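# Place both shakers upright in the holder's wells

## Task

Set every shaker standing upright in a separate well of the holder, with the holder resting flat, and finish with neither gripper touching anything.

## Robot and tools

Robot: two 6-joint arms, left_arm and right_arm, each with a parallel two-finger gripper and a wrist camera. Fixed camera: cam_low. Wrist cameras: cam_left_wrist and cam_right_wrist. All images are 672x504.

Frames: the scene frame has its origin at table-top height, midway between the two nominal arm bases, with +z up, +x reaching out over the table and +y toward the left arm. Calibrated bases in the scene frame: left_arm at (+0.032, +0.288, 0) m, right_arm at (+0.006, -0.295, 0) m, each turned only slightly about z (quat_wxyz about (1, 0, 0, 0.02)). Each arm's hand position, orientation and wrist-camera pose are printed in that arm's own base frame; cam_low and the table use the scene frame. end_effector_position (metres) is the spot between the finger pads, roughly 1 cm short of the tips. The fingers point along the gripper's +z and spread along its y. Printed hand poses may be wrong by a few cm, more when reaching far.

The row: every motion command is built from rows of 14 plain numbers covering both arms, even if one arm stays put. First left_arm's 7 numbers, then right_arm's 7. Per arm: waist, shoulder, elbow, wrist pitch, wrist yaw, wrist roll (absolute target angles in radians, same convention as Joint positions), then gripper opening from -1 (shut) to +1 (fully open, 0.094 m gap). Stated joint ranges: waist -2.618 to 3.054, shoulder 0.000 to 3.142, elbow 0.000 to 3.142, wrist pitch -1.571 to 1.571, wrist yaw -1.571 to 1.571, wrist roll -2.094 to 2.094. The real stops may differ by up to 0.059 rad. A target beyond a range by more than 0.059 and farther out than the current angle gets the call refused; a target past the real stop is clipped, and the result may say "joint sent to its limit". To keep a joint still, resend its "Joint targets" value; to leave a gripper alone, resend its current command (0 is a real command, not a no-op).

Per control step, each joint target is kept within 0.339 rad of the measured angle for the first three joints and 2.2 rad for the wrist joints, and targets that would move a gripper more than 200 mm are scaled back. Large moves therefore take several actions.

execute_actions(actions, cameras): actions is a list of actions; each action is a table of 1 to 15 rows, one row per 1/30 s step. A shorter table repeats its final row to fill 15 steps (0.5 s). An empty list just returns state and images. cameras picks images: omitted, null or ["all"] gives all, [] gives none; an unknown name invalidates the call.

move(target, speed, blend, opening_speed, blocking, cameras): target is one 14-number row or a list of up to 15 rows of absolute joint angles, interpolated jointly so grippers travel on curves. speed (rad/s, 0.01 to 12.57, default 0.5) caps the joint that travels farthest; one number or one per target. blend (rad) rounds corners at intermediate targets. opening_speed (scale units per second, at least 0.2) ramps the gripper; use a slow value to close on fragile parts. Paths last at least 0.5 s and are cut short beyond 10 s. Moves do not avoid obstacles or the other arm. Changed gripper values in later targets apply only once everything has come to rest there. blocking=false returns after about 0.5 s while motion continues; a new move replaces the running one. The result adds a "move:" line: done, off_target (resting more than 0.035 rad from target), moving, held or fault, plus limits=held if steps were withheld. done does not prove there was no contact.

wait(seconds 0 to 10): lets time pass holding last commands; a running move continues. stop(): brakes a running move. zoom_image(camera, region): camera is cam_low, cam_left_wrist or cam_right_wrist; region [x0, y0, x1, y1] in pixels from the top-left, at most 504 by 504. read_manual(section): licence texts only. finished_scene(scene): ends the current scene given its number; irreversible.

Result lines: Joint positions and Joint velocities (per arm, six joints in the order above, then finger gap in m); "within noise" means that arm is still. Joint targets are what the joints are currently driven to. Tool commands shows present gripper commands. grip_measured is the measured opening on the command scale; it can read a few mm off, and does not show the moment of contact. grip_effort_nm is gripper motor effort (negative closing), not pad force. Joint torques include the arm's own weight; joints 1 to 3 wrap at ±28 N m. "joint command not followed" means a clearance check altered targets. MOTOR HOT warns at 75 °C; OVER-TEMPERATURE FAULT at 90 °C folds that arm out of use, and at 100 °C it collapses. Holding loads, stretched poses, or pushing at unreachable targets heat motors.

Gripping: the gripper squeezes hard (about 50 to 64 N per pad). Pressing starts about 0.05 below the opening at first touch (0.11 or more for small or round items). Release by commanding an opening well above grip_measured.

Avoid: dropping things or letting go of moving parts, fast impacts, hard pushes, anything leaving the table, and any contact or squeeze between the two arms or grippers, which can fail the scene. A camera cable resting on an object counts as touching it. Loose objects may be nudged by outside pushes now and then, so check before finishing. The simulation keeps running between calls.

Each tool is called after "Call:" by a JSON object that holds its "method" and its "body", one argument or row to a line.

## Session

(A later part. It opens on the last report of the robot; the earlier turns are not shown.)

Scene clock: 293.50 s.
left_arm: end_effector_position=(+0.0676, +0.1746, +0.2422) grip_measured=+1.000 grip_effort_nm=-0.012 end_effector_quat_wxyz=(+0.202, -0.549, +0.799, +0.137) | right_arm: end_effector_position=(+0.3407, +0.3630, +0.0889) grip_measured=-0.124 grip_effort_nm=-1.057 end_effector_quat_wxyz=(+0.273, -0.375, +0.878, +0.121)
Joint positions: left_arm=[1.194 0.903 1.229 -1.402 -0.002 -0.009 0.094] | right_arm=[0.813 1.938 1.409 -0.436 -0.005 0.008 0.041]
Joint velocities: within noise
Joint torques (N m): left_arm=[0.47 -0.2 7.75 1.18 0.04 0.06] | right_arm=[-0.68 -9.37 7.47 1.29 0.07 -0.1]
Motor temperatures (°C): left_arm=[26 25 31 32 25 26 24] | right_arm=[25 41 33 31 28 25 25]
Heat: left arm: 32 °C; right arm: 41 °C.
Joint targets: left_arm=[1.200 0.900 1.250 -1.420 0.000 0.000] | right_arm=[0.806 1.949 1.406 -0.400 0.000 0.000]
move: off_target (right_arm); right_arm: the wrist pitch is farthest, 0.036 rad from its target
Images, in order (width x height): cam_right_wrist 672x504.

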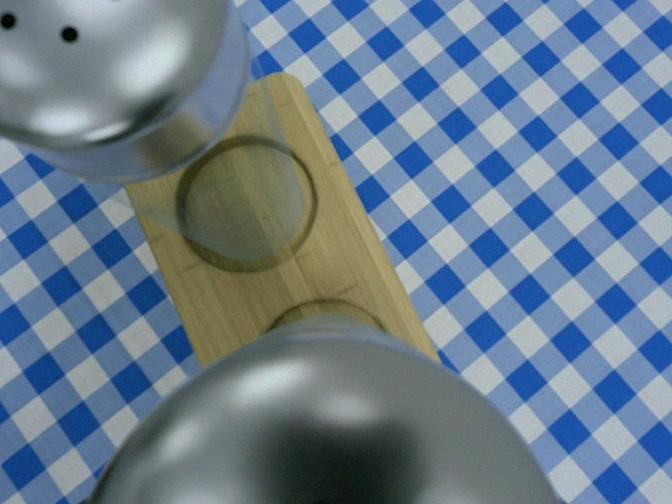

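Call:
{"method": "move", "body": {
  "target": [
    [1.2,0.9,1.25,-1.42,0,0,1,0.806,1.955,1.402,-0.376,0,0,-0.4],
    [1.2,0.9,1.25,-1.42,0,0,1,0.806,1.965,1.374,-0.337,0,0,-0.4]
  ],
  "speed": 0.06,
  "cameras": ["cam_right_wrist"]
}}

Call:
{"method": "zoom_image", "body": {
  "camera": "cam_right_wrist",
  "region": [150, 150, 500, 413]
}}

Scene clock: 311.10 s.
left_arm: end_effector_position=(+0.0676, +0.1746, +0.2422) grip_measured=+1.000 grip_effort_nm=-0.007 end_effector_quat_wxyz=(+0.202, -0.549, +0.799, +0.137) | right_arm: end_effector_position=(+0.3431, +0.3656, +0.0792) grip_measured=-0.124 grip_effort_nm=-1.062 end_effector_quat_wxyz=(+0.280, -0.374, +0.875, +0.124)
Joint positions: left_arm=[1.194 0.903 1.229 -1.402 -0.002 -0.009 0.094] | right_arm=[0.813 1.952 1.378 -0.374 -0.005 0.008 0.041]
Joint velocities: within noise
Joint torques (N m): left_arm=[0.47 -0.2 7.72 1.18 0.04 0.06] | right_arm=[-0.68 -9.29 7.32 1.31 0.07 -0.1]
Motor temperatures (°C): left_arm=[26 25 31 32 25 26 24] | right_arm=[25 40 32 31 28 25 25]
Heat: left arm: 32 °C; right arm: 40 °C.
Joint targets: left_arm=[1.200 0.900 1.250 -1.420 0.000 0.000] | right_arm=[0.806 1.965 1.374 -0.337 0.000 0.000]
move: off_target (right_arm); right_arm: the wrist pitch is farthest, 0.037 rad from its target
Images, in order (width x height): cam_right_wrist 672x504.

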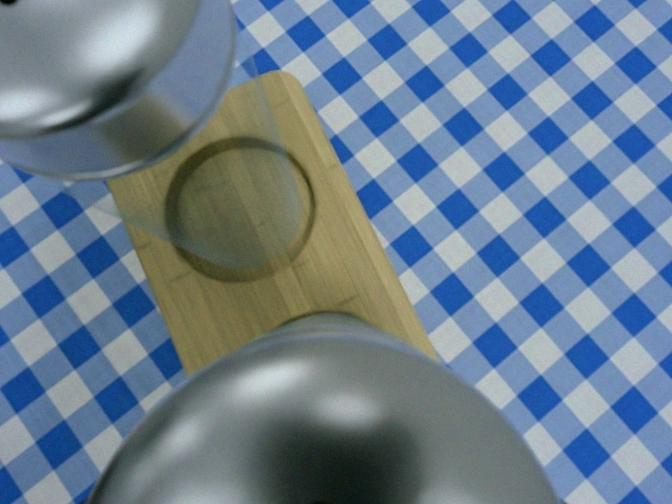

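Scaled by 1.440 from the camera's 672x504 image, which has a finer 960x720 frame.

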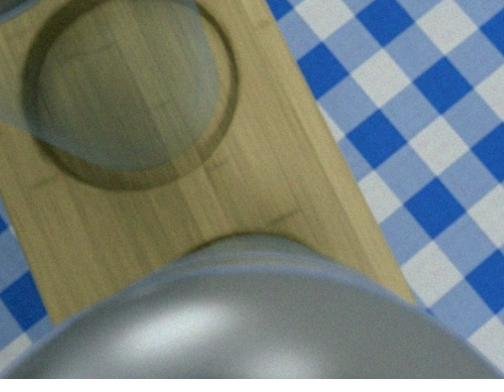

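Call:
{"method": "move", "body": {
  "target": [
    [1.2,0.9,1.25,-1.42,0,0,1,0.806,1.970,1.355,-0.325,0,0,-0.4]
  ],
  "speed": 0.06,
  "cameras": ["cam_right_wrist"]
}}

Scene clock: 318.77 s.
left_arm: end_effector_position=(+0.0676, +0.1746, +0.2422) grip_measured=+1.000 grip_effort_nm=-0.007 end_effector_quat_wxyz=(+0.202, -0.549, +0.799, +0.137) | right_arm: end_effector_position=(+0.3418, +0.3641, +0.0736) grip_measured=-0.124 grip_effort_nm=-1.062 end_effector_quat_wxyz=(+0.278, -0.374, +0.876, +0.123)
Joint positions: left_arm=[1.194 0.903 1.229 -1.402 -0.002 -0.009 0.094] | right_arm=[0.813 1.954 1.361 -0.36 -0.005 0.008 0.041]
Joint velocities: within noise
Joint torques (N m): left_arm=[0.47 -0.18 7.73 1.18 0.04 0.06] | right_arm=[-0.68 -9.11 7.1 1.28 0.07 -0.1]
Motor temperatures (°C): left_arm=[26 25 31 32 25 26 24] | right_arm=[25 41 32 32 28 25 26]
Heat: left arm: 32 °C; right arm: 41 °C.
Joint targets: left_arm=[1.200 0.900 1.250 -1.420 0.000 0.000] | right_arm=[0.806 1.970 1.355 -0.325 0.000 0.000]
move: done
Images, in order (width x height): cam_right_wrist 672x504.

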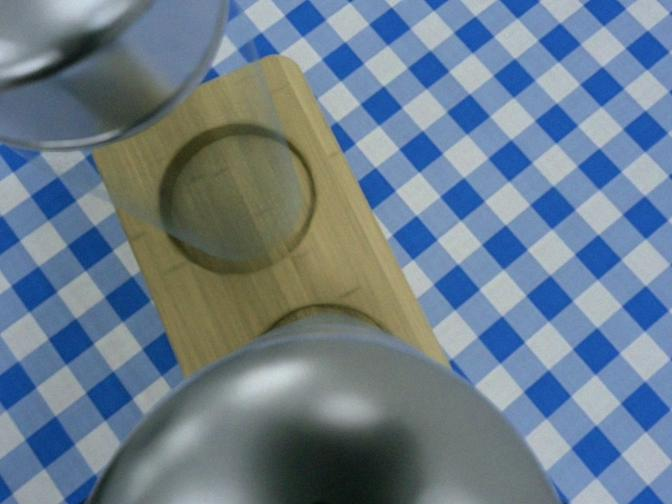

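Call:
{"method": "move", "body": {
  "target": [
    [1.2,0.9,1.25,-1.42,0,0,1,0.806,1.974,1.342,-0.308,0,0,-0.4]
  ],
  "speed": 0.06,
  "cameras": ["cam_right_wrist"]
}}

Scene clock: 323.10 s.
left_arm: end_effector_position=(+0.0676, +0.1746, +0.2422) grip_measured=+1.000 grip_effort_nm=-0.012 end_effector_quat_wxyz=(+0.202, -0.549, +0.799, +0.137) | right_arm: end_effector_position=(+0.3427, +0.3647, +0.0730) grip_measured=-0.124 grip_effort_nm=-1.057 end_effector_quat_wxyz=(+0.282, -0.373, +0.875, +0.124)
Joint positions: left_arm=[1.194 0.903 1.229 -1.402 -0.002 -0.009 0.094] | right_arm=[0.813 1.954 1.353 -0.342 -0.003 0.008 0.041]
Joint velocities: within noise
Joint torques (N m): left_arm=[0.44 -0.18 7.75 1.18 0.05 0.06] | right_arm=[-0.68 -8.81 6.65 1.29 0.06 -0.1]
Motor temperatures (°C): left_arm=[26 25 31 32 25 26 24] | right_arm=[25 41 32 32 28 25 26]
Heat: left arm: 32 °C; right arm: 41 °C.
Joint targets: left_arm=[1.200 0.900 1.250 -1.420 0.000 0.000] | right_arm=[0.806 1.974 1.342 -0.308 0.000 0.000]
move: done
Images, in order (width x height): cam_right_wrist 672x504.

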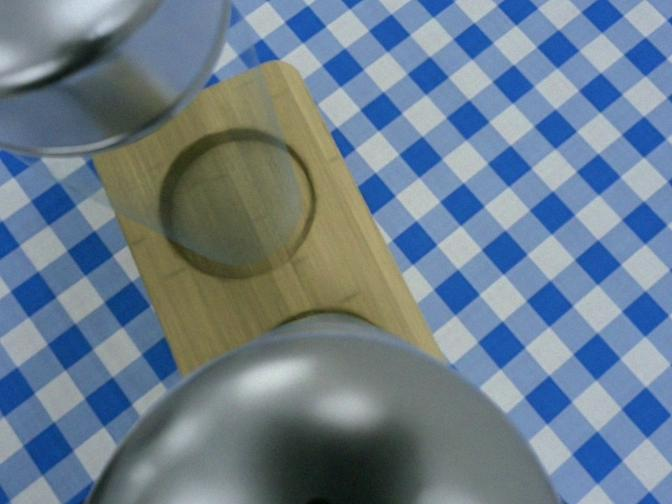

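Call:
{"method": "move", "body": {
  "target": [
    [1.2,0.9,1.25,-1.42,0,0,1,0.810,1.962,1.348,-0.332,0,0,0.2]
  ],
  "opening_speed": 0.3,
  "cameras": []
}}

Call:
{"method": "move", "body": {
  "target": [
    [1.2,0.9,1.25,-1.42,0,0,1,0.813,1.779,1.313,-0.479,0,0,0.2],
    [1.2,0.9,1.25,-1.42,0,0,1,0.813,1.618,1.326,-0.654,0,0,0.2]
  ],
  "speed": 0.3,
  "blend": 0.05,
  "cameras": ["cam_low","cam_right_wrist"]
}}

Scene clock: 337.67 s.
left_arm: end_effector_position=(+0.0676, +0.1746, +0.2422) grip_measured=+1.000 grip_effort_nm=-0.012 end_effector_quat_wxyz=(+0.202, -0.549, +0.799, +0.137) | right_arm: end_effector_position=(+0.3428, +0.3647, +0.0730) grip_measured=+0.198 grip_effort_nm=0.051 end_effector_quat_wxyz=(+0.282, -0.373, +0.875, +0.124)
Joint positions: left_arm=[1.194 0.903 1.229 -1.402 -0.002 -0.009 0.094] | right_arm=[0.813 1.954 1.353 -0.342 -0.003 0.008 0.056]
Joint velocities: within noise
Joint torques (N m): left_arm=[0.5 -0.17 7.72 1.18 0.04 0.07] | right_arm=[-0.31 -9.7 7.19 1.05 0.05 -0.1]
Motor temperatures (°C): left_arm=[26 25 31 32 25 26 24] | right_arm=[25 40 31 31 28 25 26]
Heat: left arm: 32 °C; right arm: 40 °C.
Joint targets: left_arm=[1.200 0.900 1.250 -1.420 0.000 0.000] | right_arm=[0.810 1.962 1.348 -0.332 0.000 0.000]
move: done
No camera images: "cameras" was empty.

Scene clock: 339.53 s.
left_arm: end_effector_position=(+0.0676, +0.1746, +0.2422) grip_measured=+1.000 grip_effort_nm=-0.007 end_effector_quat_wxyz=(+0.202, -0.549, +0.799, +0.137) | right_arm: end_effector_position=(+0.2972, +0.3165, +0.1616) grip_measured=+0.198 grip_effort_nm=0.056 end_effector_quat_wxyz=(+0.279, -0.374, +0.876, +0.123)
Joint positions: left_arm=[1.194 0.903 1.229 -1.402 -0.002 -0.009 0.094] | right_arm=[0.813 1.64 1.328 -0.639 -0.003 0.008 0.056]
Joint velocities: within noise
Joint torques (N m): left_arm=[0.47 -0.2 7.72 1.18 0.04 0.06] | right_arm=[-0.02 -9.52 7.82 0.8 0.05 -0.1]
Motor temperatures (°C): left_arm=[26 25 31 32 25 26 24] | right_arm=[25 41 31 31 28 25 25]
Heat: left arm: 32 °C; right arm: 41 °C.
Joint targets: left_arm=[1.200 0.900 1.250 -1.420 0.000 0.000] | right_arm=[0.813 1.618 1.326 -0.654 0.000 0.000]
move: done
Images, in order (width x height): cam_low 672x504, cam_right_wrist 672x504.

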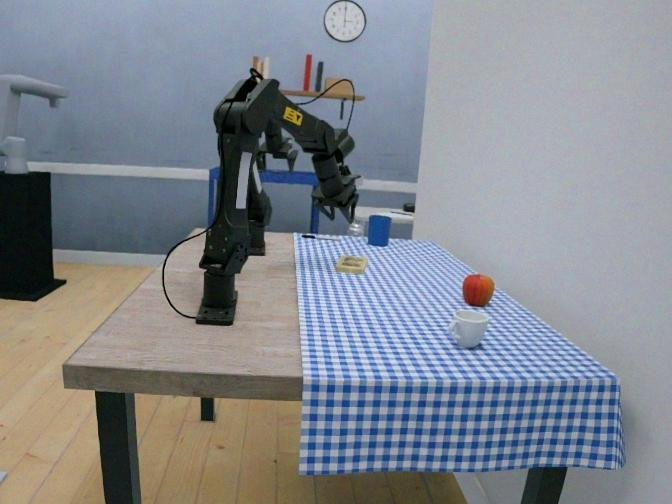

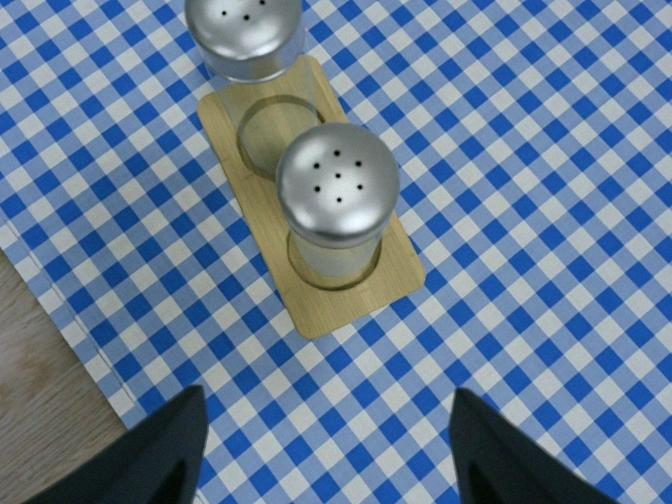

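Both shakers are seated upright in their wells, and the grippers are clear.

Call:
{"method": "finished_scene", "body": {
  "scene": 3
}}

The scene is finished: the task was done.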